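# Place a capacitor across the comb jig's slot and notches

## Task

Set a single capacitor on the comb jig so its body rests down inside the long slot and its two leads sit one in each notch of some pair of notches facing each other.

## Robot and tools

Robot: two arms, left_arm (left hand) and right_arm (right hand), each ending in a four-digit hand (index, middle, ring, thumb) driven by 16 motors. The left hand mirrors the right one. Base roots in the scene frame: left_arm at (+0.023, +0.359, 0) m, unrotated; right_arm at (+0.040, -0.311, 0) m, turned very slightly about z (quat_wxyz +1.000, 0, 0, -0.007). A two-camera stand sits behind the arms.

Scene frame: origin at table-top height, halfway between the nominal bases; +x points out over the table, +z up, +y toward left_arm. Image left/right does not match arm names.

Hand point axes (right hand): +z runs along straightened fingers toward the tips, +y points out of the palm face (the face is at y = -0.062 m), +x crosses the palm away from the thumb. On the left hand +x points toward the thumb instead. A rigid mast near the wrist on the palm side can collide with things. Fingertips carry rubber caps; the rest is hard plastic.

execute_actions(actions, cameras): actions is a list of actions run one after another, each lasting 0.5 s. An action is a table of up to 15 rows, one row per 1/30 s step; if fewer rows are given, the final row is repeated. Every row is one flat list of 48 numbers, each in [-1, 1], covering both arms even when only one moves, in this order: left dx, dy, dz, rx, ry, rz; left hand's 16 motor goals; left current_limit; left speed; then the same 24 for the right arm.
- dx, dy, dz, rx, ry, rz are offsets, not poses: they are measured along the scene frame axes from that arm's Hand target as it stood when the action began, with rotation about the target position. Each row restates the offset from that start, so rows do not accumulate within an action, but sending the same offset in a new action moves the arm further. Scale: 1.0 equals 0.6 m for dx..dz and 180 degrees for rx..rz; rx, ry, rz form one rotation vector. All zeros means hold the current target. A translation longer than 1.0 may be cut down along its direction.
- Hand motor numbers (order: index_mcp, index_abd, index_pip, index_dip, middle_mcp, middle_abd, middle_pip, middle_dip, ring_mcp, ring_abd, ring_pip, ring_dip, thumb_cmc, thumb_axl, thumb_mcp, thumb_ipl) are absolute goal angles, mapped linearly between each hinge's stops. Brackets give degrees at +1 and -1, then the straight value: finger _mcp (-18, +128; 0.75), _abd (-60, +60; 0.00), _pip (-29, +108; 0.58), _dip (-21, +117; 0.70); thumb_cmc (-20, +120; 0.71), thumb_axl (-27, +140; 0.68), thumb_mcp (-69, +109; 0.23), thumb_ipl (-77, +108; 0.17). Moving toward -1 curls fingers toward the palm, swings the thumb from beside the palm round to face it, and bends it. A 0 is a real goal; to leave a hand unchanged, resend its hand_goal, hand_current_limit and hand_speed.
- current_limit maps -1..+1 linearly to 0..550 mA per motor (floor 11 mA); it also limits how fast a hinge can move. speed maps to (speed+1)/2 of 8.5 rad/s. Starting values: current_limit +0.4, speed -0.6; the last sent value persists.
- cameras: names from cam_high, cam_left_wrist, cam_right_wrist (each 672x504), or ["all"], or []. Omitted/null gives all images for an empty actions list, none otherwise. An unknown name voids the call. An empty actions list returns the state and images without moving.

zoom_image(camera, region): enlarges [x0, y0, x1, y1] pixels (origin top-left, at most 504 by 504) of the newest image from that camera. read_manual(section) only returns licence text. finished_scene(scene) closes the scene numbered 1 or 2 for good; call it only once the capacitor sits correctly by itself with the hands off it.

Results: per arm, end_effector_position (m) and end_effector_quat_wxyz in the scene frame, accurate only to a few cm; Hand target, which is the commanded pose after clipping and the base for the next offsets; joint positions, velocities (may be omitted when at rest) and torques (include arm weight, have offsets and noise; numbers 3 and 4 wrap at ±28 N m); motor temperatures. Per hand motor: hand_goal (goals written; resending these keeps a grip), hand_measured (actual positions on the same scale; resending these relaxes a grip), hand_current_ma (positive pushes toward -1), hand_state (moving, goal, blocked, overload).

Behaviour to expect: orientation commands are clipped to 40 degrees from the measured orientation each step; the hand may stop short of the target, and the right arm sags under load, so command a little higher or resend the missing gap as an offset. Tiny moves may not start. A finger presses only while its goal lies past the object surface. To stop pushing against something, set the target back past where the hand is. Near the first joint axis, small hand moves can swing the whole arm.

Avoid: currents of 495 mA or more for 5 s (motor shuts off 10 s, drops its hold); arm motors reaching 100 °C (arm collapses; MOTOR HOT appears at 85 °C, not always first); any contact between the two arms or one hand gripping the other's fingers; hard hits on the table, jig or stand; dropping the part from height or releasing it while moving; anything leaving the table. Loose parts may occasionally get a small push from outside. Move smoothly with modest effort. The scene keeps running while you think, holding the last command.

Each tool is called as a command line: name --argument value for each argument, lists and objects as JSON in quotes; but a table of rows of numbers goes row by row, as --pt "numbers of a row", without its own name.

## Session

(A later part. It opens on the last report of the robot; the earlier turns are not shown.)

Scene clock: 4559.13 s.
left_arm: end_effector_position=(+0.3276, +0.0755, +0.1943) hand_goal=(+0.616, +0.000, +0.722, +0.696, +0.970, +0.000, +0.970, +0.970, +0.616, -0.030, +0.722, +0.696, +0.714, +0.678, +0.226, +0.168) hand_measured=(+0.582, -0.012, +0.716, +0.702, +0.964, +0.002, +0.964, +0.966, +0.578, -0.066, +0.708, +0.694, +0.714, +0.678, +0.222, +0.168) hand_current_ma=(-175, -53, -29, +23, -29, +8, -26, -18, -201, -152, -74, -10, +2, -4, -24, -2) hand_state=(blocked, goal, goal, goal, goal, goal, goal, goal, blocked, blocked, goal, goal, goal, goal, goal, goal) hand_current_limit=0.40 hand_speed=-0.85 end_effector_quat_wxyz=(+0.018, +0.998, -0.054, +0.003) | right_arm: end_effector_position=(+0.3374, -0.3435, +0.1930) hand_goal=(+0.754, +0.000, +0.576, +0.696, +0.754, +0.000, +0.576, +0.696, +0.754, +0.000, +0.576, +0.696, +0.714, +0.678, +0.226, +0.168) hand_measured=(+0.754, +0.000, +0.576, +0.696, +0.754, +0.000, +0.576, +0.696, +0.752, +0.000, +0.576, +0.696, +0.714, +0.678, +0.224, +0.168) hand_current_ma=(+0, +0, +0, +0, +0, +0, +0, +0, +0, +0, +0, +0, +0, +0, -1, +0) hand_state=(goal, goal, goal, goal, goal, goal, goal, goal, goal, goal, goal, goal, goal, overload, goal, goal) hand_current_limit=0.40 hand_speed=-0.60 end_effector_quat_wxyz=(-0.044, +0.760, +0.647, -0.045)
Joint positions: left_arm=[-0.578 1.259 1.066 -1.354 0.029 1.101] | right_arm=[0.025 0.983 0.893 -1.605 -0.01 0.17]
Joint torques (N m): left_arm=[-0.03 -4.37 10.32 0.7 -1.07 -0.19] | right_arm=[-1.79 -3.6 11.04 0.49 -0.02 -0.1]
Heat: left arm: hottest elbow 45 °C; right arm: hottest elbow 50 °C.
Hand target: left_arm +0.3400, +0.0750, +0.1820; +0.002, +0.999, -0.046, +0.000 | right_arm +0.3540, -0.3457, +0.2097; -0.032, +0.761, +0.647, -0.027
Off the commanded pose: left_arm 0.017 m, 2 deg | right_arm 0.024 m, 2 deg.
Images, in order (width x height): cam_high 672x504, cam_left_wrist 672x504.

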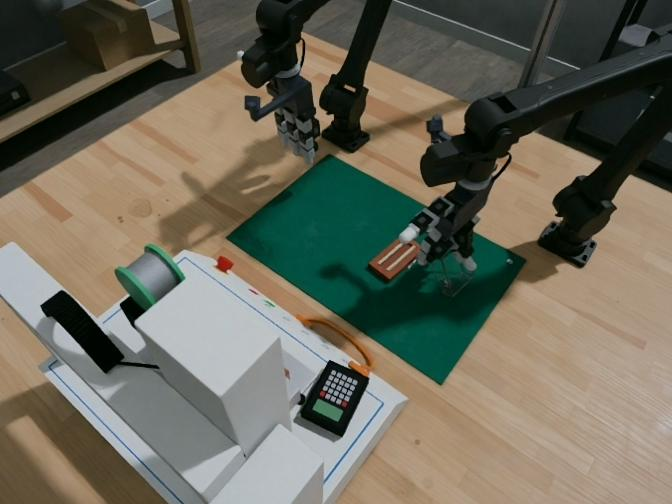

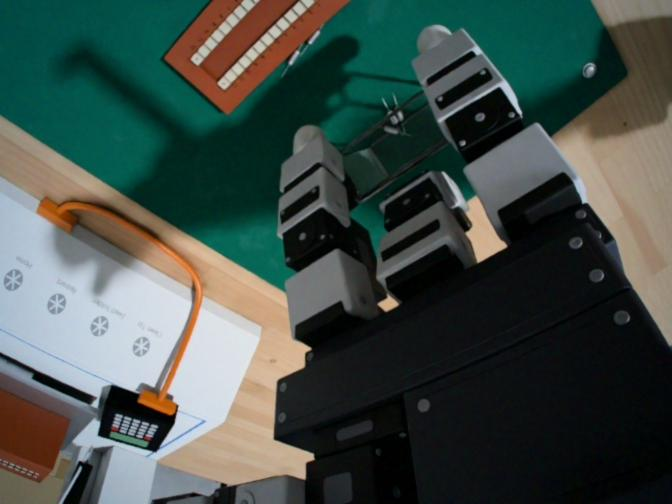

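zoom_image --camera "cam_high" --region '[400, 215, 480, 300]'

zoom_image --camera "cam_left_wrist" --region '[280, 20, 470, 210]'

Scaled by 5.929 from the camera's 672x504 image, which has a finer 960x720 frame.

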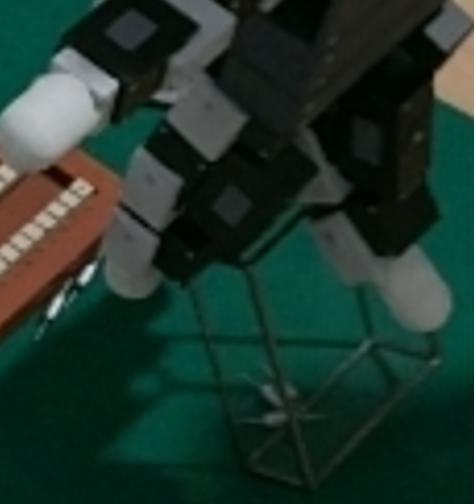

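Scaled by 2.653 from the camera's 672x504 image, which has a finer 960x720 frame.

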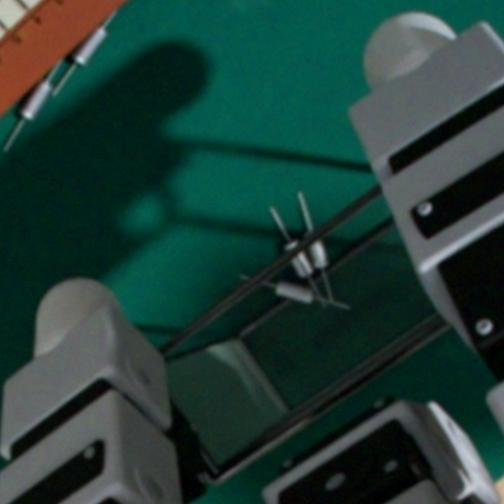

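execute_actions --actions '[[[0,0,0.02,0,0,0,0.616,-0.1,0.722,0.696,0.97,0,0.97,0.97,0.616,0.02,0.722,0.696,0.714,0.678,0.226,0.168,0.4,-0.85,0,0,0,0,0,0,0.754,0,0.576,0.696,0.754,0,0.576,0.696,0.754,0,0.576,0.696,0.714,0.678,0.226,0.168,0.4,-0.6]],[[0,0.06,0.02,0,0,0,0.616,-0.1,0.722,0.696,0.97,0,0.97,0.97,0.616,0.02,0.722,0.696,0.714,0.678,0.226,0.168,0.4,-0.85,0,0,0,0,0,0,0.754,0,0.576,0.696,0.754,0,0.576,0.696,0.754,0,0.576,0.696,0.714,0.678,0.226,0.168,0.4,-0.6]]]' --cameras '["cam_left_wrist","cam_high"]'

zoom_image --camera "cam_high" --region '[400, 205, 500, 310]'

zoom_image --camera "cam_left_wrist" --region '[280, 20, 470, 210]'

Scene clock: 4675.20 s.
left_arm: end_effector_position=(+0.3363, +0.1076, +0.2032) hand_goal=(+0.616, -0.100, +0.722, +0.696, +0.970, +0.000, +0.970, +0.970, +0.616, +0.020, +0.722, +0.696, +0.714, +0.678, +0.226, +0.168) hand_measured=(+0.608, -0.108, +0.726, +0.700, +0.964, +0.002, +0.964, +0.966, +0.614, +0.016, +0.720, +0.694, +0.714, +0.678, +0.222, +0.168) hand_current_ma=(-40, -36, +15, +24, -29, +8, -26, -18, -11, -13, -14, -10, +2, -4, -24, -2) hand_state=(goal, goal, goal, goal, goal, goal, goal, goal, goal, goal, goal, goal, goal, goal, goal, goal) hand_current_limit=0.40 hand_speed=-0.85 end_effector_quat_wxyz=(+0.003, +0.999, -0.047, +0.002) | right_arm: end_effector_position=(+0.3374, -0.3435, +0.1930) hand_goal=(+0.754, +0.000, +0.576, +0.696, +0.754, +0.000, +0.576, +0.696, +0.754, +0.000, +0.576, +0.696, +0.714, +0.678, +0.226, +0.168) hand_measured=(+0.754, +0.000, +0.576, +0.696, +0.754, +0.000, +0.576, +0.696, +0.752, +0.000, +0.576, +0.696, +0.714, +0.678, +0.224, +0.168) hand_current_ma=(+0, +0, +0, +0, +0, +0, +0, +0, +0, +0, +0, +0, +0, +0, -1, +0) hand_state=(goal, goal, goal, goal, goal, goal, goal, goal, goal, goal, goal, goal, goal, overload, goal, goal) hand_current_limit=0.40 hand_speed=-0.60 end_effector_quat_wxyz=(-0.044, +0.760, +0.647, -0.045)
Joint positions: left_arm=[-0.5 1.238 1.079 -1.406 0.005 1.164] | right_arm=[0.025 0.983 0.893 -1.605 -0.01 0.17]
Joint torques (N m): left_arm=[0.56 -7 10.26 -0.14 -0.07 0.03] | right_arm=[-1.67 -3.14 11.17 0.42 -0.04 -0.1]
Heat: left arm: hottest elbow 45 °C; right arm: hottest elbow 50 °C.
Hand target: left_arm +0.3398, +0.1109, +0.2061; +0.002, +0.999, -0.046, +0.000 | right_arm +0.3540, -0.3457, +0.2097; -0.032, +0.761, +0.647, -0.027
Off the commanded pose: left_arm 0.006 m, 0 deg | right_arm 0.024 m, 2 deg.
Images, in order (width x height): cam_high 672x504, cam_left_wrist 672x504.

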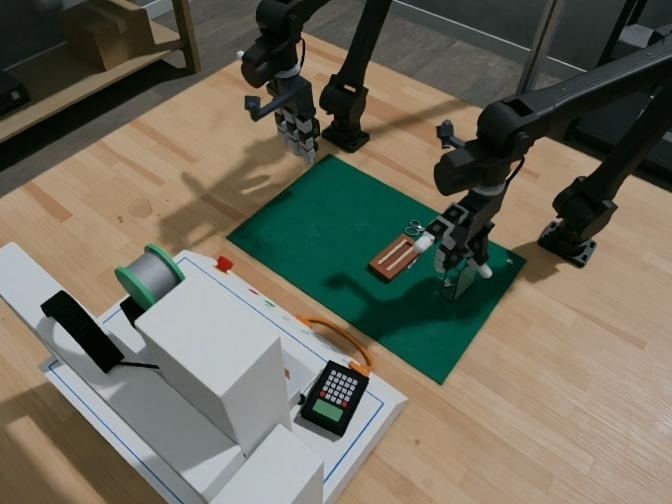

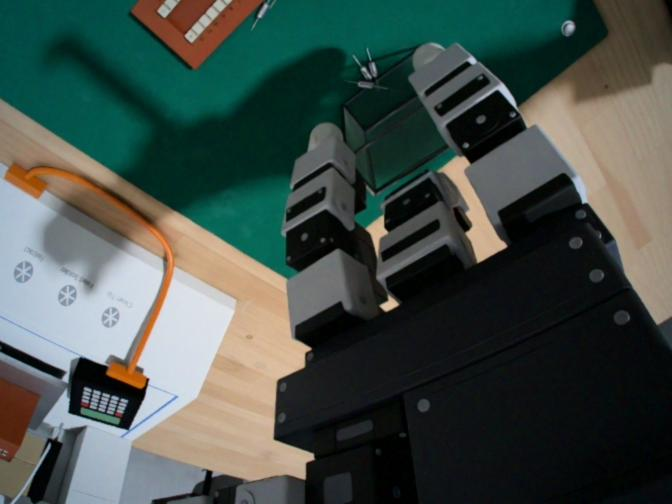

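Scaled by 4.800 from the camera's 672x504 image, which has a finer 960x720 frame.

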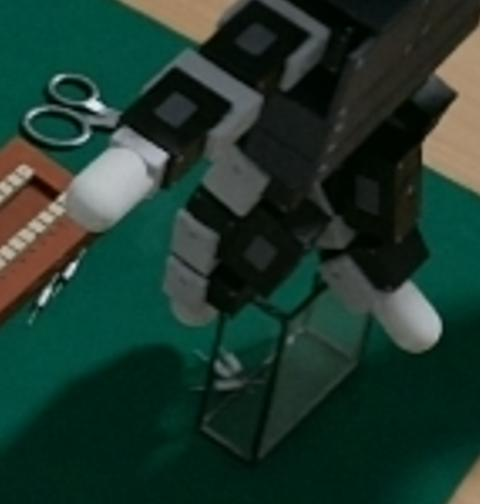

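Scaled by 2.653 from the camera's 672x504 image, which has a finer 960x720 frame.

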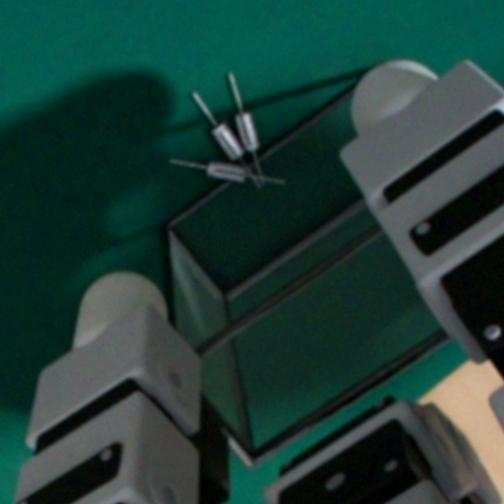

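execute_actions --actions '[[[0,0,0.01,0,0,0,0.616,0.17,0.722,0.696,0.97,0,0.97,0.97,0.616,-0.17,0.722,0.696,0.714,0.678,0.226,0.168,0.4,-0.6,0,0,0,0,0,0,0.754,0,0.576,0.696,0.754,0,0.576,0.696,0.754,0,0.576,0.696,0.714,0.678,0.226,0.168,0.4,-0.6]],[[-0.006,0.066,0,0,0,0,0.616,0.17,0.722,0.696,0.97,0,0.97,0.97,0.616,-0.17,0.722,0.696,0.714,0.678,0.226,0.168,0.4,-0.6,0,0,0,0,0,0,0.754,0,0.576,0.696,0.754,0,0.576,0.696,0.754,0,0.576,0.696,0.714,0.678,0.226,0.168,0.4,-0.6]],[[0,0,0,0,0,0,0.616,0.06,0.722,0.696,0.97,0,0.97,0.97,0.616,-0.06,0.722,0.696,0.714,0.678,0.226,0.168,0.4,-0.85,0,0,0,0,0,0,0.754,0,0.576,0.696,0.754,0,0.576,0.696,0.754,0,0.576,0.696,0.714,0.678,0.226,0.168,0.4,-0.6]]]' --cameras '["cam_left_wrist","cam_high"]'

zoom_image --camera "cam_high" --region '[400, 205, 500, 310]'

zoom_image --camera "cam_left_wrist" --region '[280, 0, 480, 190]'

Scene clock: 4715.53 s.
left_arm: end_effector_position=(+0.3366, +0.1451, +0.2073) hand_goal=(+0.616, +0.060, +0.722, +0.696, +0.970, +0.000, +0.970, +0.970, +0.616, -0.060, +0.722, +0.696, +0.714, +0.678, +0.226, +0.168) hand_measured=(+0.614, +0.062, +0.724, +0.700, +0.964, +0.002, +0.964, +0.966, +0.614, -0.062, +0.720, +0.694, +0.714, +0.678, +0.222, +0.168) hand_current_ma=(-8, +12, +12, +15, -29, +8, -26, -18, -8, -11, -13, -10, +1, -4, -24, -2) hand_state=(goal, goal, goal, goal, goal, goal, goal, goal, goal, goal, goal, goal, goal, goal, goal, goal) hand_current_limit=0.40 hand_speed=-0.85 end_effector_quat_wxyz=(+0.000, +0.999, -0.048, -0.004) | right_arm: end_effector_position=(+0.3374, -0.3435, +0.1930) hand_goal=(+0.754, +0.000, +0.576, +0.696, +0.754, +0.000, +0.576, +0.696, +0.754, +0.000, +0.576, +0.696, +0.714, +0.678, +0.226, +0.168) hand_measured=(+0.754, +0.000, +0.576, +0.696, +0.754, +0.000, +0.576, +0.696, +0.752, +0.000, +0.576, +0.696, +0.714, +0.678, +0.224, +0.168) hand_current_ma=(+0, +0, +0, +0, +0, +0, +0, +0, +0, +0, +0, +0, +0, +0, -1, +0) hand_state=(goal, goal, goal, goal, goal, goal, goal, goal, goal, goal, goal, goal, goal, overload, goal, goal) hand_current_limit=0.40 hand_speed=-0.60 end_effector_quat_wxyz=(-0.044, +0.760, +0.647, -0.045)
Joint positions: left_arm=[-0.398 1.202 1.062 -1.439 0.003 1.268] | right_arm=[0.025 0.983 0.893 -1.605 -0.01 0.17]
Joint torques (N m): left_arm=[0.85 -8.06 9.16 0.08 0.02 0.02] | right_arm=[-1.9 -3.55 11.18 0.42 -0.02 -0.11]
Heat: left arm: hottest elbow 45 °C; right arm: hottest elbow 50 °C.
Hand target: left_arm +0.3362, +0.1505, +0.2120; +0.002, +0.999, -0.046, +0.000 | right_arm +0.3540, -0.3457, +0.2097; -0.032, +0.761, +0.647, -0.027
Off the commanded pose: left_arm 0.007 m, 1 deg | right_arm 0.024 m, 2 deg.
Images, in order (width x height): cam_high 672x504, cam_left_wrist 672x504.

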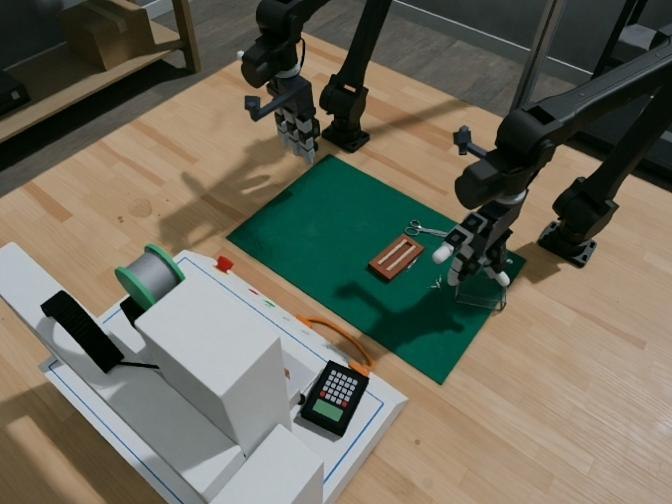

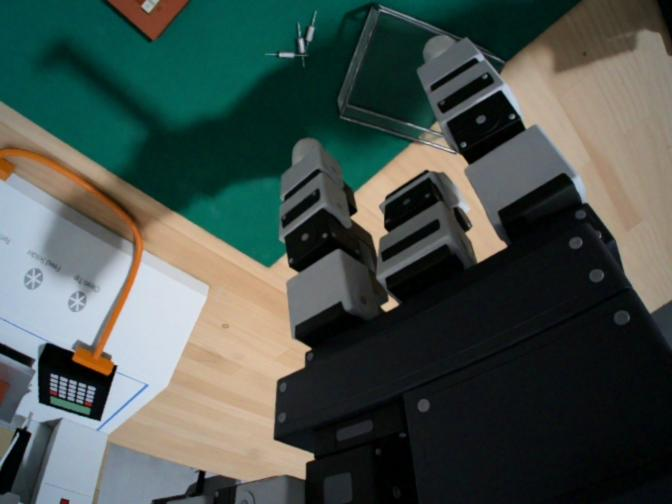

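Scaled by 4.800 from the camera's 672x504 image, which has a finer 960x720 frame.

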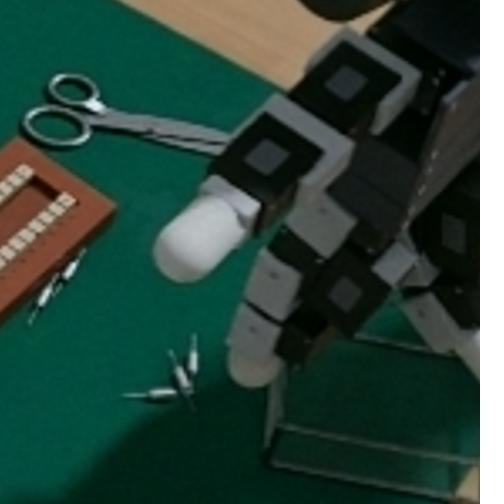

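Scaled by 2.520 from the camera's 672x504 image, which has a finer 960x720 frame.

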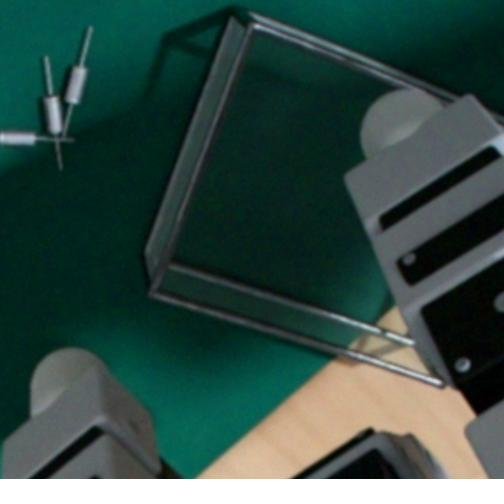

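execute_actions --actions '[[[-0.01,-0.04,0,0,0,0,0.616,0.0,0.722,0.696,0.97,0,0.97,0.97,0.97,0,0.97,0.97,0.714,0.678,0.226,0.168,0.4,-0.5,0,0,0,0,0,0,0.754,0,0.576,0.696,0.754,0,0.576,0.696,0.754,0,0.576,0.696,0.714,0.678,0.226,0.168,0.4,-0.6]],[[-0.01,-0.038,-0.04,0,0,0,0.616,0.0,0.722,0.696,0.97,0,0.97,0.97,0.97,0,0.97,0.97,0.714,0.678,0.226,0.168,0.4,-0.5,0,0,0,0,0,0,0.754,0,0.576,0.696,0.754,0,0.576,0.696,0.754,0,0.576,0.696,0.714,0.678,0.226,0.168,0.4,-0.6]],[[0,0,-0.047,0,0,0,0.616,0.0,0.722,0.696,0.97,0,0.97,0.97,0.97,0,0.97,0.97,0.714,0.678,0.226,0.168,0.4,-0.5,0,0,0,0,0,0,0.754,0,0.576,0.696,0.754,0,0.576,0.696,0.754,0,0.576,0.696,0.714,0.678,0.226,0.168,0.4,-0.6]]]' --cameras '["cam_left_wrist","cam_high"]'

zoom_image --camera "cam_high" --region '[370, 220, 480, 330]'

zoom_image --camera "cam_left_wrist" --region '[220, 20, 420, 200]'

Scene clock: 4895.27 s.
left_arm: end_effector_position=(+0.3233, +0.1089, +0.1637) hand_goal=(+0.616, +0.000, +0.722, +0.696, +0.970, +0.000, +0.970, +0.970, +0.970, +0.000, +0.970, +0.970, +0.714, +0.678, +0.226, +0.168) hand_measured=(+0.616, +0.002, +0.724, +0.700, +0.964, +0.002, +0.964, +0.966, +0.960, -0.002, +0.964, +0.966, +0.714, +0.678, +0.222, +0.168) hand_current_ma=(-3, +12, +11, +15, -28, +8, -26, -18, -49, -12, -25, -16, +2, -4, -24, -2) hand_state=(goal, goal, goal, goal, goal, goal, goal, goal, goal, goal, goal, goal, goal, goal, goal, goal) hand_current_limit=0.40 hand_speed=-0.50 end_effector_quat_wxyz=(+0.003, +0.999, -0.046, +0.001) | right_arm: end_effector_position=(+0.3374, -0.3435, +0.1930) hand_goal=(+0.754, +0.000, +0.576, +0.696, +0.754, +0.000, +0.576, +0.696, +0.754, +0.000, +0.576, +0.696, +0.714, +0.678, +0.226, +0.168) hand_measured=(+0.754, +0.000, +0.576, +0.696, +0.754, +0.000, +0.576, +0.696, +0.752, +0.000, +0.576, +0.696, +0.714, +0.678, +0.224, +0.168) hand_current_ma=(+0, +0, +0, +0, +0, +0, +0, +0, +0, +0, +0, +0, +0, +0, -1, +0) hand_state=(goal, goal, goal, goal, goal, goal, goal, goal, goal, goal, goal, goal, goal, overload, goal, goal) hand_current_limit=0.40 hand_speed=-0.60 end_effector_quat_wxyz=(-0.044, +0.760, +0.647, -0.045)
Joint positions: left_arm=[-0.516 1.228 0.965 -1.303 0.004 1.146] | right_arm=[0.025 0.983 0.893 -1.605 -0.01 0.17]
Joint torques (N m): left_arm=[-1.03 -6.07 9.24 0.59 -0.06 -0.18] | right_arm=[-1.67 -3.31 11.14 0.34 0 -0.11]
Heat: left arm: hottest elbow 43 °C; right arm: hottest elbow 50 °C.
Hand target: left_arm +0.3243, +0.1037, +0.1600; +0.002, +0.999, -0.046, +0.000 | right_arm +0.3540, -0.3457, +0.2097; -0.032, +0.761, +0.647, -0.027
Off the commanded pose: left_arm 0.006 m, 0 deg | right_arm 0.024 m, 2 deg.
Images, in order (width x height): cam_high 672x504, cam_left_wrist 672x504.

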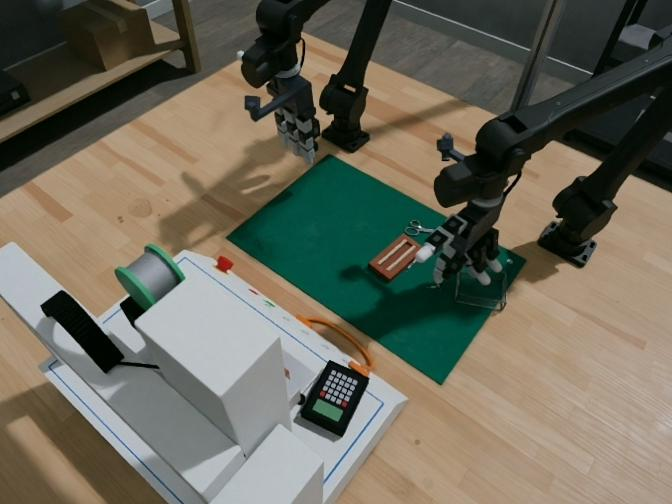

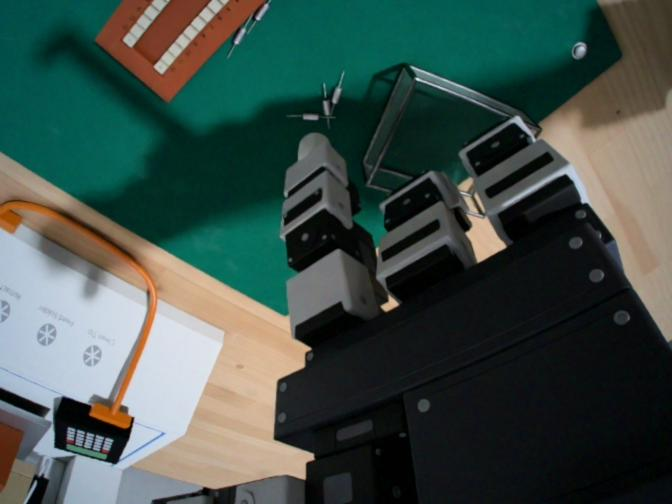

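Scaled by 4.582 from the camera's 672x504 image, which has a finer 960x720 frame.

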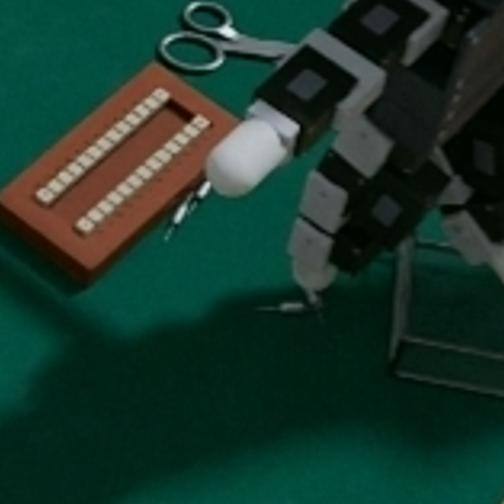

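Scaled by 2.520 from the camera's 672x504 image, which has a finer 960x720 frame.

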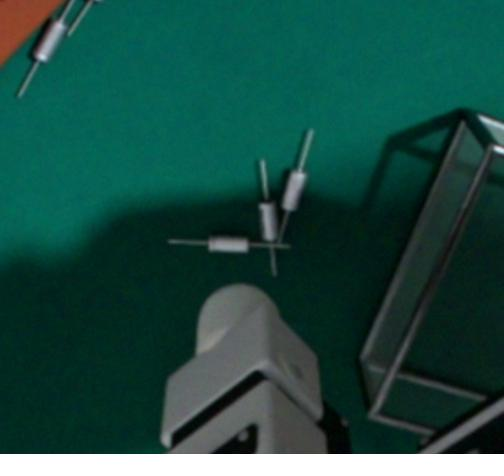

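execute_actions --actions '[[[0.004,-0.0117,-0.036,0,0,0,0.616,0.0,0.722,0.696,0.97,0,0.97,0.97,0.97,0,0.97,0.97,0.714,0.678,0.226,0.168,0.4,-0.5,0,0,0,0,0,0,0.754,0,0.576,0.696,0.754,0,0.576,0.696,0.754,0,0.576,0.696,0.714,0.678,0.226,0.168,0.4,-0.6]]]' --cameras '["cam_left_wrist","cam_high"]'

zoom_image --camera "cam_high" --region '[400, 240, 480, 320]'

zoom_image --camera "cam_left_wrist" --region '[240, 60, 400, 200]'

Scene clock: 4932.90 s.
left_arm: end_effector_position=(+0.3270, +0.1026, +0.1430) hand_goal=(+0.616, +0.000, +0.722, +0.696, +0.970, +0.000, +0.970, +0.970, +0.970, +0.000, +0.970, +0.970, +0.714, +0.678, +0.226, +0.168) hand_measured=(+0.616, +0.002, +0.724, +0.700, +0.964, +0.002, +0.964, +0.966, +0.960, -0.002, +0.964, +0.966, +0.714, +0.678, +0.222, +0.168) hand_current_ma=(-3, +12, +11, +15, -28, +8, -26, -18, -49, -12, -25, -16, +2, -4, -24, -2) hand_state=(goal, goal, goal, goal, goal, goal, goal, goal, goal, goal, goal, goal, goal, goal, goal, goal) hand_current_limit=0.40 hand_speed=-0.50 end_effector_quat_wxyz=(+0.003, +0.999, -0.044, +0.002) | right_arm: end_effector_position=(+0.3374, -0.3435, +0.1930) hand_goal=(+0.754, +0.000, +0.576, +0.696, +0.754, +0.000, +0.576, +0.696, +0.754, +0.000, +0.576, +0.696, +0.714, +0.678, +0.226, +0.168) hand_measured=(+0.754, +0.000, +0.576, +0.696, +0.754, +0.000, +0.576, +0.696, +0.752, +0.000, +0.576, +0.696, +0.714, +0.678, +0.224, +0.168) hand_current_ma=(+0, +0, +0, +0, +0, +0, +0, +0, +0, +0, +0, +0, +0, +0, -1, +0) hand_state=(goal, goal, goal, goal, goal, goal, goal, goal, goal, goal, goal, goal, goal, overload, goal, goal) hand_current_limit=0.40 hand_speed=-0.60 end_effector_quat_wxyz=(-0.044, +0.760, +0.647, -0.045)
Joint positions: left_arm=[-0.527 1.262 0.936 -1.239 0.004 1.132] | right_arm=[0.025 0.983 0.893 -1.605 -0.01 0.17]
Joint torques (N m): left_arm=[-1.32 -5.95 8.91 0.62 -0.06 -0.14] | right_arm=[-1.55 -3.43 11.08 0.42 -0.03 -0.09]
Heat: left arm: hottest elbow 44 °C; right arm: hottest elbow 50 °C.
Hand target: left_arm +0.3267, +0.0968, +0.1383; +0.002, +0.999, -0.046, +0.000 | right_arm +0.3540, -0.3457, +0.2097; -0.032, +0.761, +0.647, -0.027
Off the commanded pose: left_arm 0.007 m, 0 deg | right_arm 0.024 m, 2 deg.
Images, in order (width x height): cam_high 672x504, cam_left_wrist 672x504.

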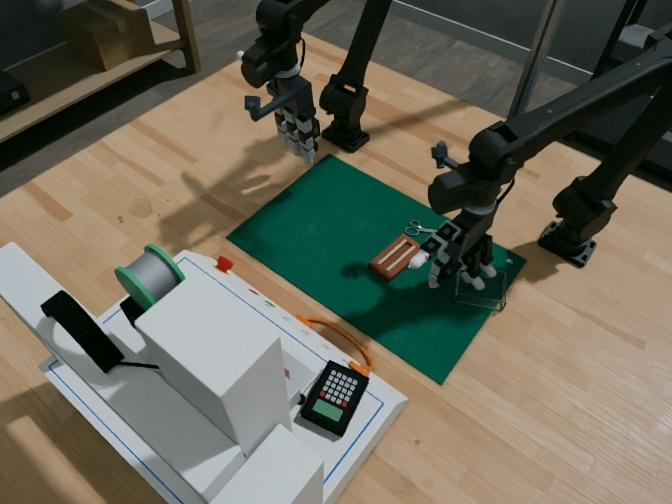

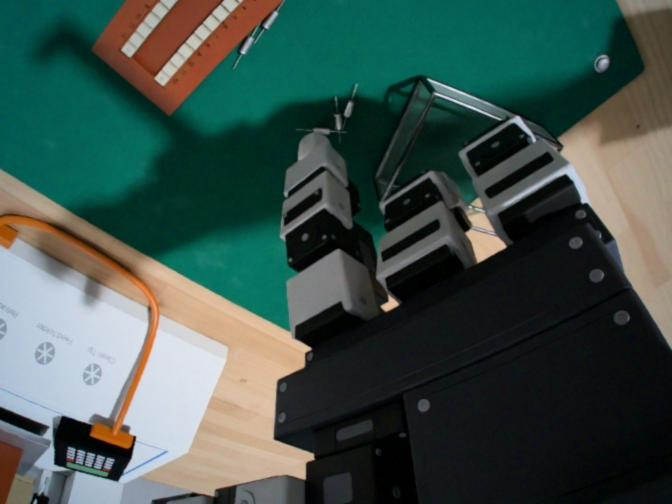

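Scaled by 6.300 from the camera's 672x504 image, which has a finer 960x720 frame.

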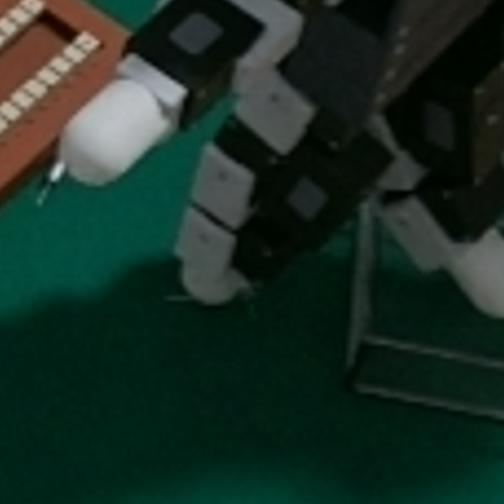

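Scaled by 3.150 from the camera's 672x504 image, which has a finer 960x720 frame.

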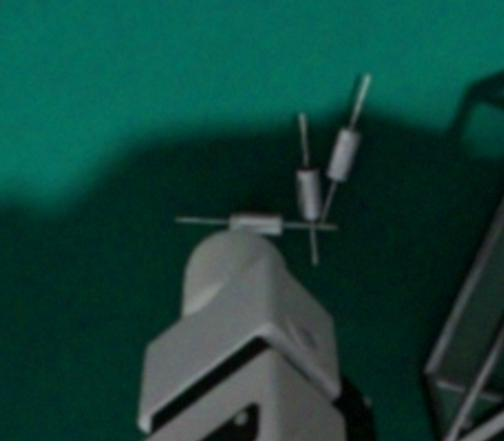

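execute_actions --actions '[[[-0.008,0.001,-0.016,0,0,0,0.616,0.0,0.722,0.696,0.97,0,0.97,0.97,0.97,0,0.97,0.97,0.714,0.678,0.226,0.168,0.4,-0.5,0,0,0,0,0,0,0.754,0,0.576,0.696,0.754,0,0.576,0.696,0.754,0,0.576,0.696,0.714,0.678,0.226,0.168,0.4,-0.6]]]' --cameras '["cam_left_wrist"]'

zoom_image --camera "cam_left_wrist" --region '[240, 60, 400, 200]'

Scene clock: 4963.87 s.
left_arm: end_effector_position=(+0.3245, +0.1024, +0.1349) hand_goal=(+0.616, +0.000, +0.722, +0.696, +0.970, +0.000, +0.970, +0.970, +0.970, +0.000, +0.970, +0.970, +0.714, +0.678, +0.226, +0.168) hand_measured=(+0.618, -0.002, +0.724, +0.698, +0.964, +0.002, +0.964, +0.966, +0.960, -0.002, +0.964, +0.966, +0.714, +0.678, +0.222, +0.168) hand_current_ma=(+15, -6, +11, +12, -28, +8, -26, -18, -49, -12, -25, -16, +2, -4, -24, -2) hand_state=(goal, goal, goal, goal, goal, goal, goal, goal, goal, goal, goal, goal, goal, goal, goal, goal) hand_current_limit=0.40 hand_speed=-0.50 end_effector_quat_wxyz=(+0.004, +0.999, -0.043, +0.003) | right_arm: end_effector_position=(+0.3374, -0.3435, +0.1930) hand_goal=(+0.754, +0.000, +0.576, +0.696, +0.754, +0.000, +0.576, +0.696, +0.754, +0.000, +0.576, +0.696, +0.714, +0.678, +0.226, +0.168) hand_measured=(+0.754, +0.000, +0.576, +0.696, +0.754, +0.000, +0.576, +0.696, +0.752, +0.000, +0.576, +0.696, +0.714, +0.678, +0.224, +0.168) hand_current_ma=(+0, +0, +0, +0, +0, +0, +0, +0, +0, +0, +0, +0, +0, +0, -1, +0) hand_state=(goal, goal, goal, goal, goal, goal, goal, goal, goal, goal, goal, goal, goal, overload, goal, goal) hand_current_limit=0.40 hand_speed=-0.60 end_effector_quat_wxyz=(-0.044, +0.760, +0.647, -0.045)
Joint positions: left_arm=[-0.532 1.262 0.913 -1.213 0.004 1.125] | right_arm=[0.025 0.983 0.893 -1.605 -0.01 0.17]
Joint torques (N m): left_arm=[-1.38 -6.12 8.35 0.65 -0.06 -0.15] | right_arm=[-1.73 -3.31 11.12 0.38 0 -0.12]
Heat: left arm: hottest elbow 43 °C; right arm: hottest elbow 50 °C.
Hand target: left_arm +0.3219, +0.0974, +0.1288; +0.002, +0.999, -0.046, +0.000 | right_arm +0.3540, -0.3457, +0.2097; -0.032, +0.761, +0.647, -0.027
Off the commanded pose: left_arm 0.008 m, 1 deg | right_arm 0.024 m, 2 deg.
Images, in order (width x height): cam_left_wrist 672x504.

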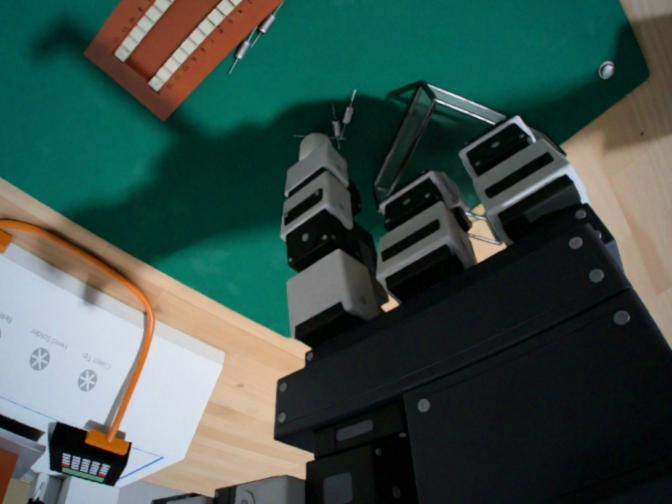

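Scaled by 3.150 from the camera's 672x504 image, which has a finer 960x720 frame.

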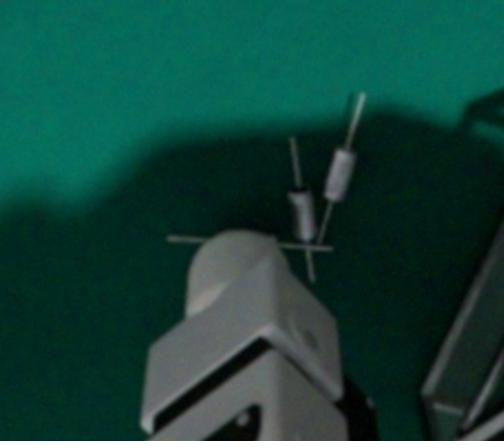

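execute_actions --actions '[[[0,0,-0.008,0,0,0,0.616,0.0,0.722,0.696,0.97,0,0.97,0.97,0.97,0,0.97,0.97,0.714,0.678,0.226,0.168,0.4,-0.5,0,0,0,0,0,0,0.754,0,0.576,0.696,0.754,0,0.576,0.696,0.754,0,0.576,0.696,0.714,0.678,0.226,0.168,0.4,-0.6]],[[0.018,-0.0195,0,0,0,0,0.616,0.0,0.722,0.696,0.97,0,0.97,0.97,0.97,0,0.97,0.97,0.714,0.678,0.226,0.168,0.4,-0.5,0,0,0,0,0,0,0.754,0,0.576,0.696,0.754,0,0.576,0.696,0.754,0,0.576,0.696,0.714,0.678,0.226,0.168,0.4,-0.6]],[[0.018,-0.0195,0,0,0,0,0.616,0.0,0.722,0.696,0.97,0,0.97,0.97,0.97,0,0.97,0.97,0.714,0.678,0.226,0.168,0.4,-0.5,0,0,0,0,0,0,0.754,0,0.576,0.696,0.754,0,0.576,0.696,0.754,0,0.576,0.696,0.714,0.678,0.226,0.168,0.4,-0.6]]]' --cameras '["cam_left_wrist"]'

zoom_image --camera "cam_left_wrist" --region '[240, 60, 400, 200]'

Scene clock: 4979.23 s.
left_arm: end_effector_position=(+0.3382, +0.0890, +0.1285) hand_goal=(+0.616, +0.000, +0.722, +0.696, +0.970, +0.000, +0.970, +0.970, +0.970, +0.000, +0.970, +0.970, +0.714, +0.678, +0.226, +0.168) hand_measured=(+0.674, -0.038, +0.766, +0.722, +0.964, +0.002, +0.964, +0.966, +0.960, -0.002, +0.964, +0.966, +0.714, +0.678, +0.222, +0.168) hand_current_ma=(+313, -163, +218, +130, -28, +8, -26, -18, -49, -11, -25, -16, +2, -4, -24, -2) hand_state=(blocked, blocked, blocked, blocked, goal, goal, goal, goal, goal, goal, goal, goal, goal, goal, goal, goal) hand_current_limit=0.40 hand_speed=-0.50 end_effector_quat_wxyz=(-0.001, +0.999, -0.038, +0.006) | right_arm: end_effector_position=(+0.3374, -0.3435, +0.1930) hand_goal=(+0.754, +0.000, +0.576, +0.696, +0.754, +0.000, +0.576, +0.696, +0.754, +0.000, +0.576, +0.696, +0.714, +0.678, +0.226, +0.168) hand_measured=(+0.754, +0.000, +0.576, +0.696, +0.754, +0.000, +0.576, +0.696, +0.752, +0.000, +0.576, +0.696, +0.714, +0.678, +0.224, +0.168) hand_current_ma=(+0, +0, +0, +0, +0, +0, +0, +0, +0, +0, +0, +0, +0, +0, -1, +0) hand_state=(goal, goal, goal, goal, goal, goal, goal, goal, goal, goal, goal, goal, goal, overload, goal, goal) hand_current_limit=0.40 hand_speed=-0.60 end_effector_quat_wxyz=(-0.044, +0.760, +0.647, -0.045)
Joint positions: left_arm=[-0.552 1.316 0.946 -1.191 -0.007 1.095] | right_arm=[0.025 0.983 0.893 -1.605 -0.01 0.17]
Joint torques (N m): left_arm=[-1.55 -4.6 10.95 0.59 0.38 -0.11] | right_arm=[-2.02 -3.55 11.17 0.42 -0.02 -0.1]
Heat: left arm: hottest elbow 42 °C; right arm: hottest elbow 50 °C.
Hand target: left_arm +0.3435, +0.0740, +0.1238; +0.002, +0.999, -0.046, +0.000 | right_arm +0.3540, -0.3457, +0.2097; -0.032, +0.761, +0.647, -0.027
Off the commanded pose: left_arm 0.017 m, 1 deg | right_arm 0.024 m, 2 deg.
Images, in order (width x height): cam_left_wrist 672x504.

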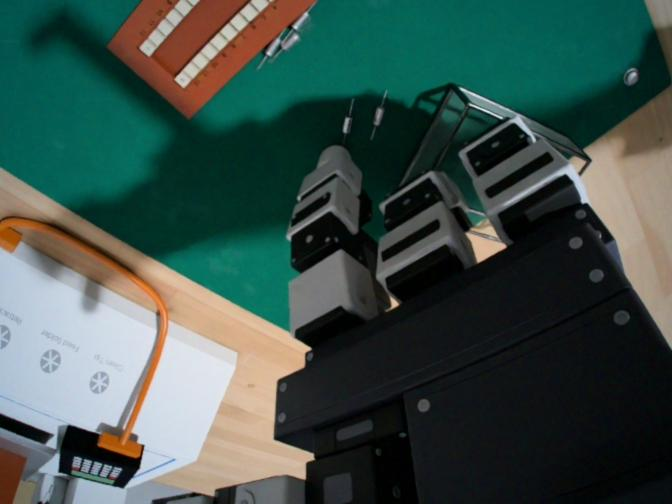

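Scaled by 3.150 from the camera's 672x504 image, which has a finer 960x720 frame.

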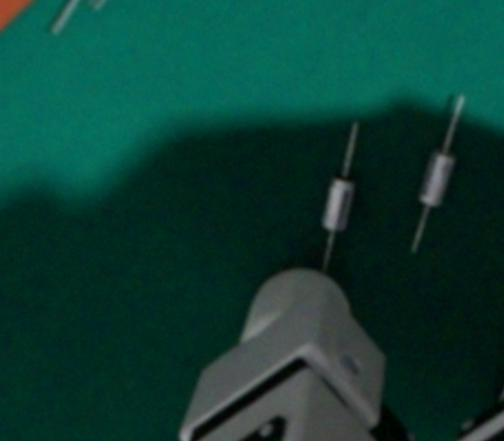

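execute_actions --actions '[[[0,0,0.1,0,0,0,0.616,0,0.722,0.696,0.97,0,0.97,0.97,0.97,0,0.97,0.97,0.714,0.678,0.226,0.168,0.4,-0.5,0,0,0,0,0,0,0.754,0,0.576,0.696,0.754,0,0.576,0.696,0.754,0,0.576,0.696,0.714,0.678,0.226,0.168,0.4,-0.6]],[[0,0,0.05,0,0,0,0.616,0,0.722,0.696,0.97,0,0.97,0.97,0.97,0,0.97,0.97,0.714,0.678,0.226,0.168,0.4,-0.5,0,0,0,0,0,0,0.754,0,0.576,0.696,0.754,0,0.576,0.696,0.754,0,0.576,0.696,0.714,0.678,0.226,0.168,0.4,-0.6]]]' --cameras '["all"]'

Scene clock: 5057.10 s.
left_arm: end_effector_position=(+0.3361, +0.0860, +0.1894) hand_goal=(+0.616, +0.000, +0.722, +0.696, +0.970, +0.000, +0.970, +0.970, +0.970, +0.000, +0.970, +0.970, +0.714, +0.678, +0.226, +0.168) hand_measured=(+0.618, -0.002, +0.724, +0.700, +0.964, +0.002, +0.964, +0.966, +0.960, -0.002, +0.964, +0.966, +0.714, +0.678, +0.222, +0.168) hand_current_ma=(+12, -10, +11, +15, -28, +8, -26, -18, -49, -10, -25, -16, +2, -4, -24, -2) hand_state=(goal, goal, goal, goal, goal, goal, goal, goal, goal, goal, goal, goal, goal, goal, goal, goal) hand_current_limit=0.40 hand_speed=-0.50 end_effector_quat_wxyz=(-0.011, +0.999, -0.041, -0.021) | right_arm: end_effector_position=(+0.3374, -0.3435, +0.1930) hand_goal=(+0.754, +0.000, +0.576, +0.696, +0.754, +0.000, +0.576, +0.696, +0.754, +0.000, +0.576, +0.696, +0.714, +0.678, +0.226, +0.168) hand_measured=(+0.754, +0.000, +0.576, +0.696, +0.754, +0.000, +0.576, +0.696, +0.752, +0.000, +0.576, +0.696, +0.714, +0.678, +0.224, +0.168) hand_current_ma=(+0, +0, +0, +0, +0, +0, +0, +0, +0, +0, +0, +0, +0, +0, -1, +0) hand_state=(goal, goal, goal, goal, goal, goal, goal, goal, goal, goal, goal, goal, goal, overload, goal, goal) hand_current_limit=0.40 hand_speed=-0.60 end_effector_quat_wxyz=(-0.044, +0.760, +0.647, -0.045)
Joint positions: left_arm=[-0.558 1.305 1.11 -1.423 0.001 1.095] | right_arm=[0.025 0.983 0.893 -1.605 -0.01 0.17]
Joint torques (N m): left_arm=[-1.2 -8.88 12.92 -0.1 0.04 -0.1] | right_arm=[-1.79 -3.37 11.14 0.44 0 -0.12]
Heat: left arm: hottest elbow 43 °C; right arm: hottest elbow 50 °C.
Hand target: left_arm +0.3434, +0.0740, +0.2138; +0.002, +0.999, -0.046, +0.000 | right_arm +0.3540, -0.3457, +0.2097; -0.032, +0.761, +0.647, -0.027
Off the commanded pose: left_arm 0.028 m, 3 deg | right_arm 0.024 m, 2 deg.

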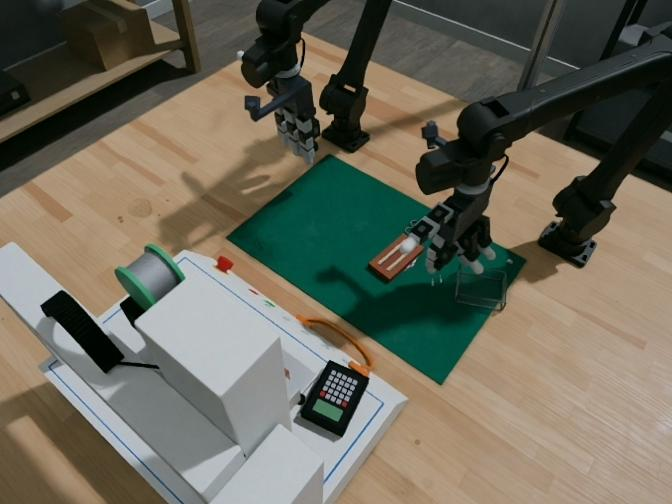

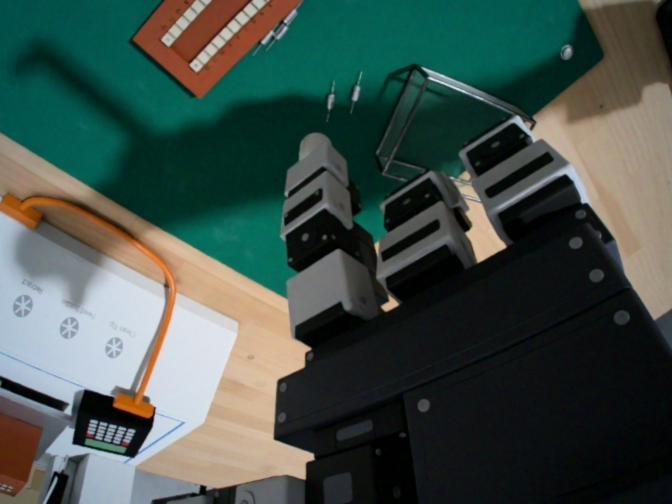

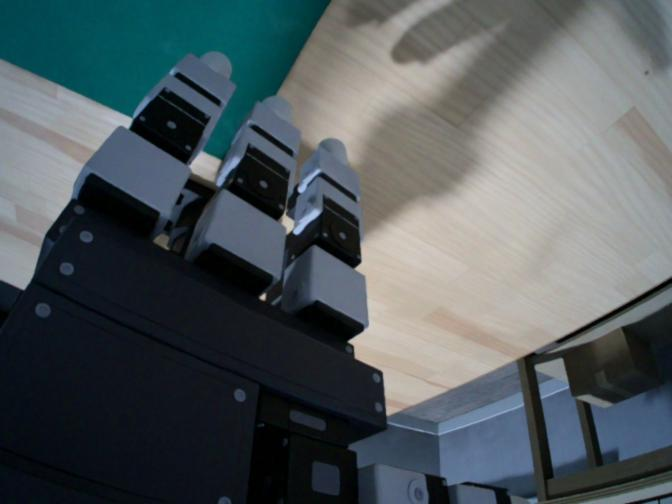

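zoom_image --camera "cam_left_wrist" --region '[120, 0, 420, 170]'

zoom_image --camera "cam_high" --region '[340, 200, 540, 320]'

Scaled by 1.680 from the camera's 672x504 image, which has a finer 960x720 frame.

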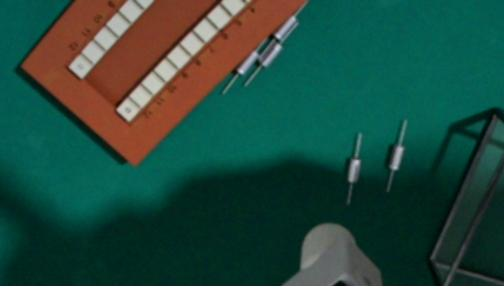

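Scaled by 2.520 from the camera's 672x504 image, which has a finer 960x720 frame.

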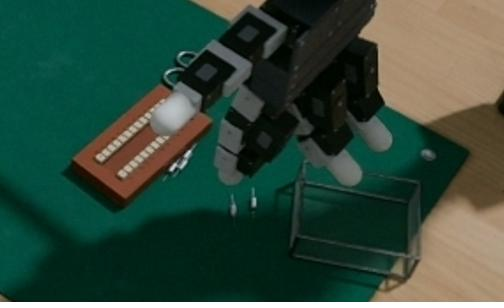

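zoom_image --camera "cam_left_wrist" --region '[220, 0, 400, 130]'

zoom_image --camera "cam_high" --region '[360, 225, 460, 300]'

Scaled by 2.800 from the camera's 672x504 image, which has a finer 960x720 frame.

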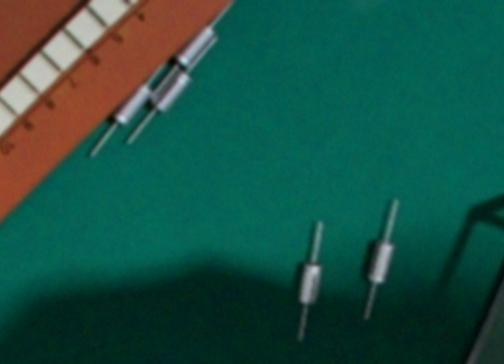

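Scaled by 5.040 from the camera's 672x504 image, which has a finer 960x720 frame.

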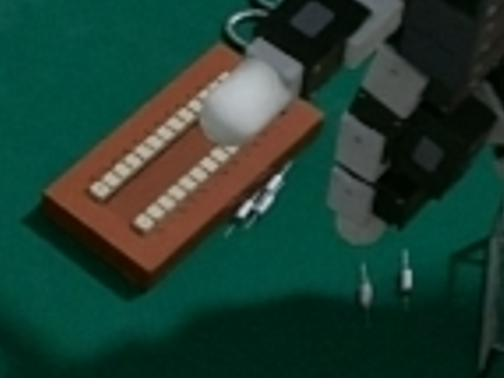

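execute_actions --actions '[[[0.054,0.029,0,0,0,0.111,0.753,0,0.577,0.3,0.5,0,0.6,0.6,0.753,0,0.577,0.3,0.714,0.678,0.226,0.168,0.4,-0.5,0,0,0,0,0,0,0.754,0,0.576,0.696,0.754,0,0.576,0.696,0.754,0,0.576,0.696,0.714,0.678,0.226,0.168,0.4,-0.6]],[[0.054,0.029,0,0,0,0.111,0.753,0,0.577,-0.5,-0.4,0,0.3,0.3,0.753,0,0.577,-0.5,0.714,0.678,0.226,0.168,0.4,-0.5,0,0,0,0,0,0,0.754,0,0.576,0.696,0.754,0,0.576,0.696,0.754,0,0.576,0.696,0.714,0.678,0.226,0.168,0.4,-0.6]],[[0,0,0,0,0,0,0.753,0,0.577,-0.97,-0.95,0,0.285,0.26,0.753,0,0.577,-0.97,0.714,0.678,0.226,0.168,0.4,-0.5,0,0,0,0,0,0,0.754,0,0.576,0.696,0.754,0,0.576,0.696,0.754,0,0.576,0.696,0.714,0.678,0.226,0.168,0.4,-0.6]]]' --cameras '["all"]'

Scene clock: 5230.33 s.
left_arm: end_effector_position=(+0.3927, +0.1159, +0.1945) hand_goal=(+0.754, +0.000, +0.578, -0.970, -0.950, +0.000, +0.286, +0.260, +0.754, +0.000, +0.578, -0.970, +0.714, +0.678, +0.226, +0.168) hand_measured=(+0.750, -0.002, +0.580, -0.966, -0.932, +0.002, +0.292, +0.264, +0.754, -0.002, +0.580, -0.966, +0.714, +0.678, +0.222, +0.168) hand_current_ma=(-26, -10, +12, +19, +90, +8, +26, +15, +0, -10, +11, +17, +0, -4, -24, -2) hand_state=(goal, goal, goal, goal, goal, goal, goal, goal, goal, goal, goal, goal, goal, goal, goal, goal) hand_current_limit=0.40 hand_speed=-0.50 end_effector_quat_wxyz=(-0.011, +0.956, +0.292, -0.013) | right_arm: end_effector_position=(+0.3374, -0.3435, +0.1930) hand_goal=(+0.754, +0.000, +0.576, +0.696, +0.754, +0.000, +0.576, +0.696, +0.754, +0.000, +0.576, +0.696, +0.714, +0.678, +0.226, +0.168) hand_measured=(+0.754, +0.000, +0.576, +0.696, +0.754, +0.000, +0.576, +0.696, +0.752, +0.000, +0.576, +0.696, +0.714, +0.678, +0.224, +0.168) hand_current_ma=(+0, +0, +0, +0, +0, +0, +0, +0, +0, +0, +0, +0, +0, +0, -1, +0) hand_state=(goal, goal, goal, goal, goal, goal, goal, goal, goal, goal, goal, goal, goal, overload, goal, goal) hand_current_limit=0.40 hand_speed=-0.60 end_effector_quat_wxyz=(-0.044, +0.760, +0.647, -0.045)
Joint positions: left_arm=[-0.544 1.305 1.124 -1.423 0.004 0.434] | right_arm=[0.025 0.983 0.893 -1.605 -0.01 0.17]
Joint torques (N m): left_arm=[-0.09 -7.65 13.38 0.08 -0.17 -0.14] | right_arm=[-1.73 -3.19 11.03 0.35 -0.04 -0.12]
Heat: left arm: hottest elbow 47 °C; right arm: hottest elbow 51 °C.
Hand target: left_arm +0.4084, +0.1088, +0.2138; +0.002, +0.955, +0.298, +0.001 | right_arm +0.3540, -0.3457, +0.2097; -0.032, +0.761, +0.647, -0.027
Off the commanded pose: left_arm 0.026 m, 2 deg | right_arm 0.024 m, 2 deg.

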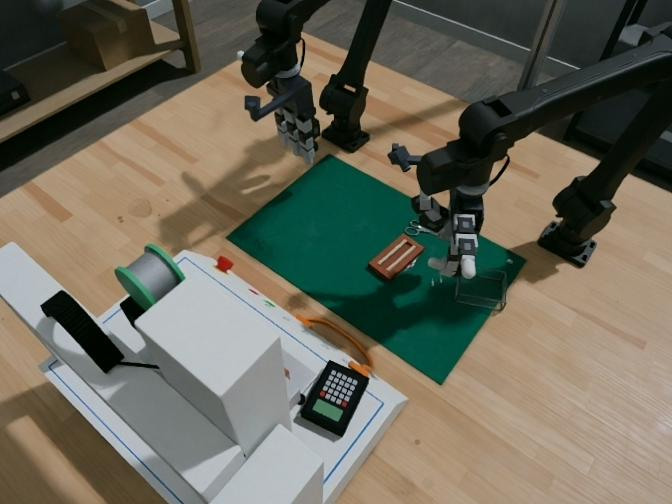

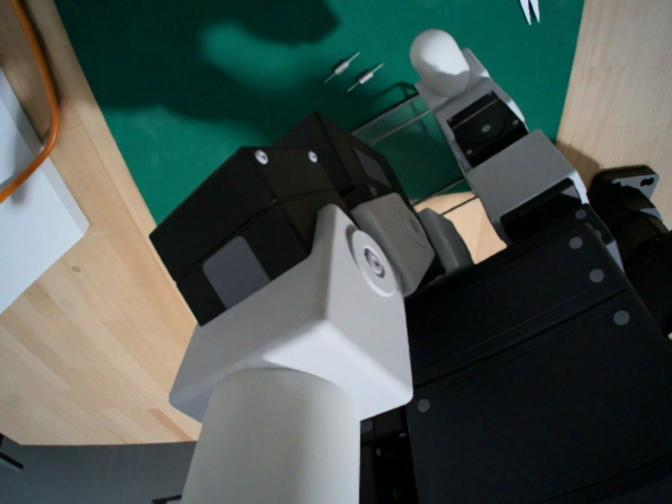

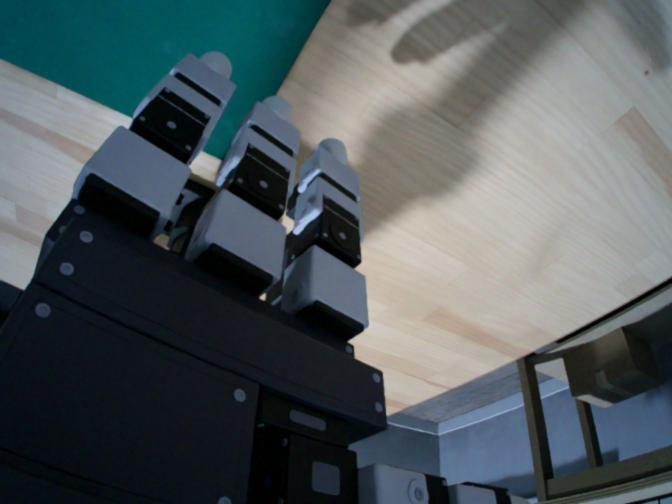

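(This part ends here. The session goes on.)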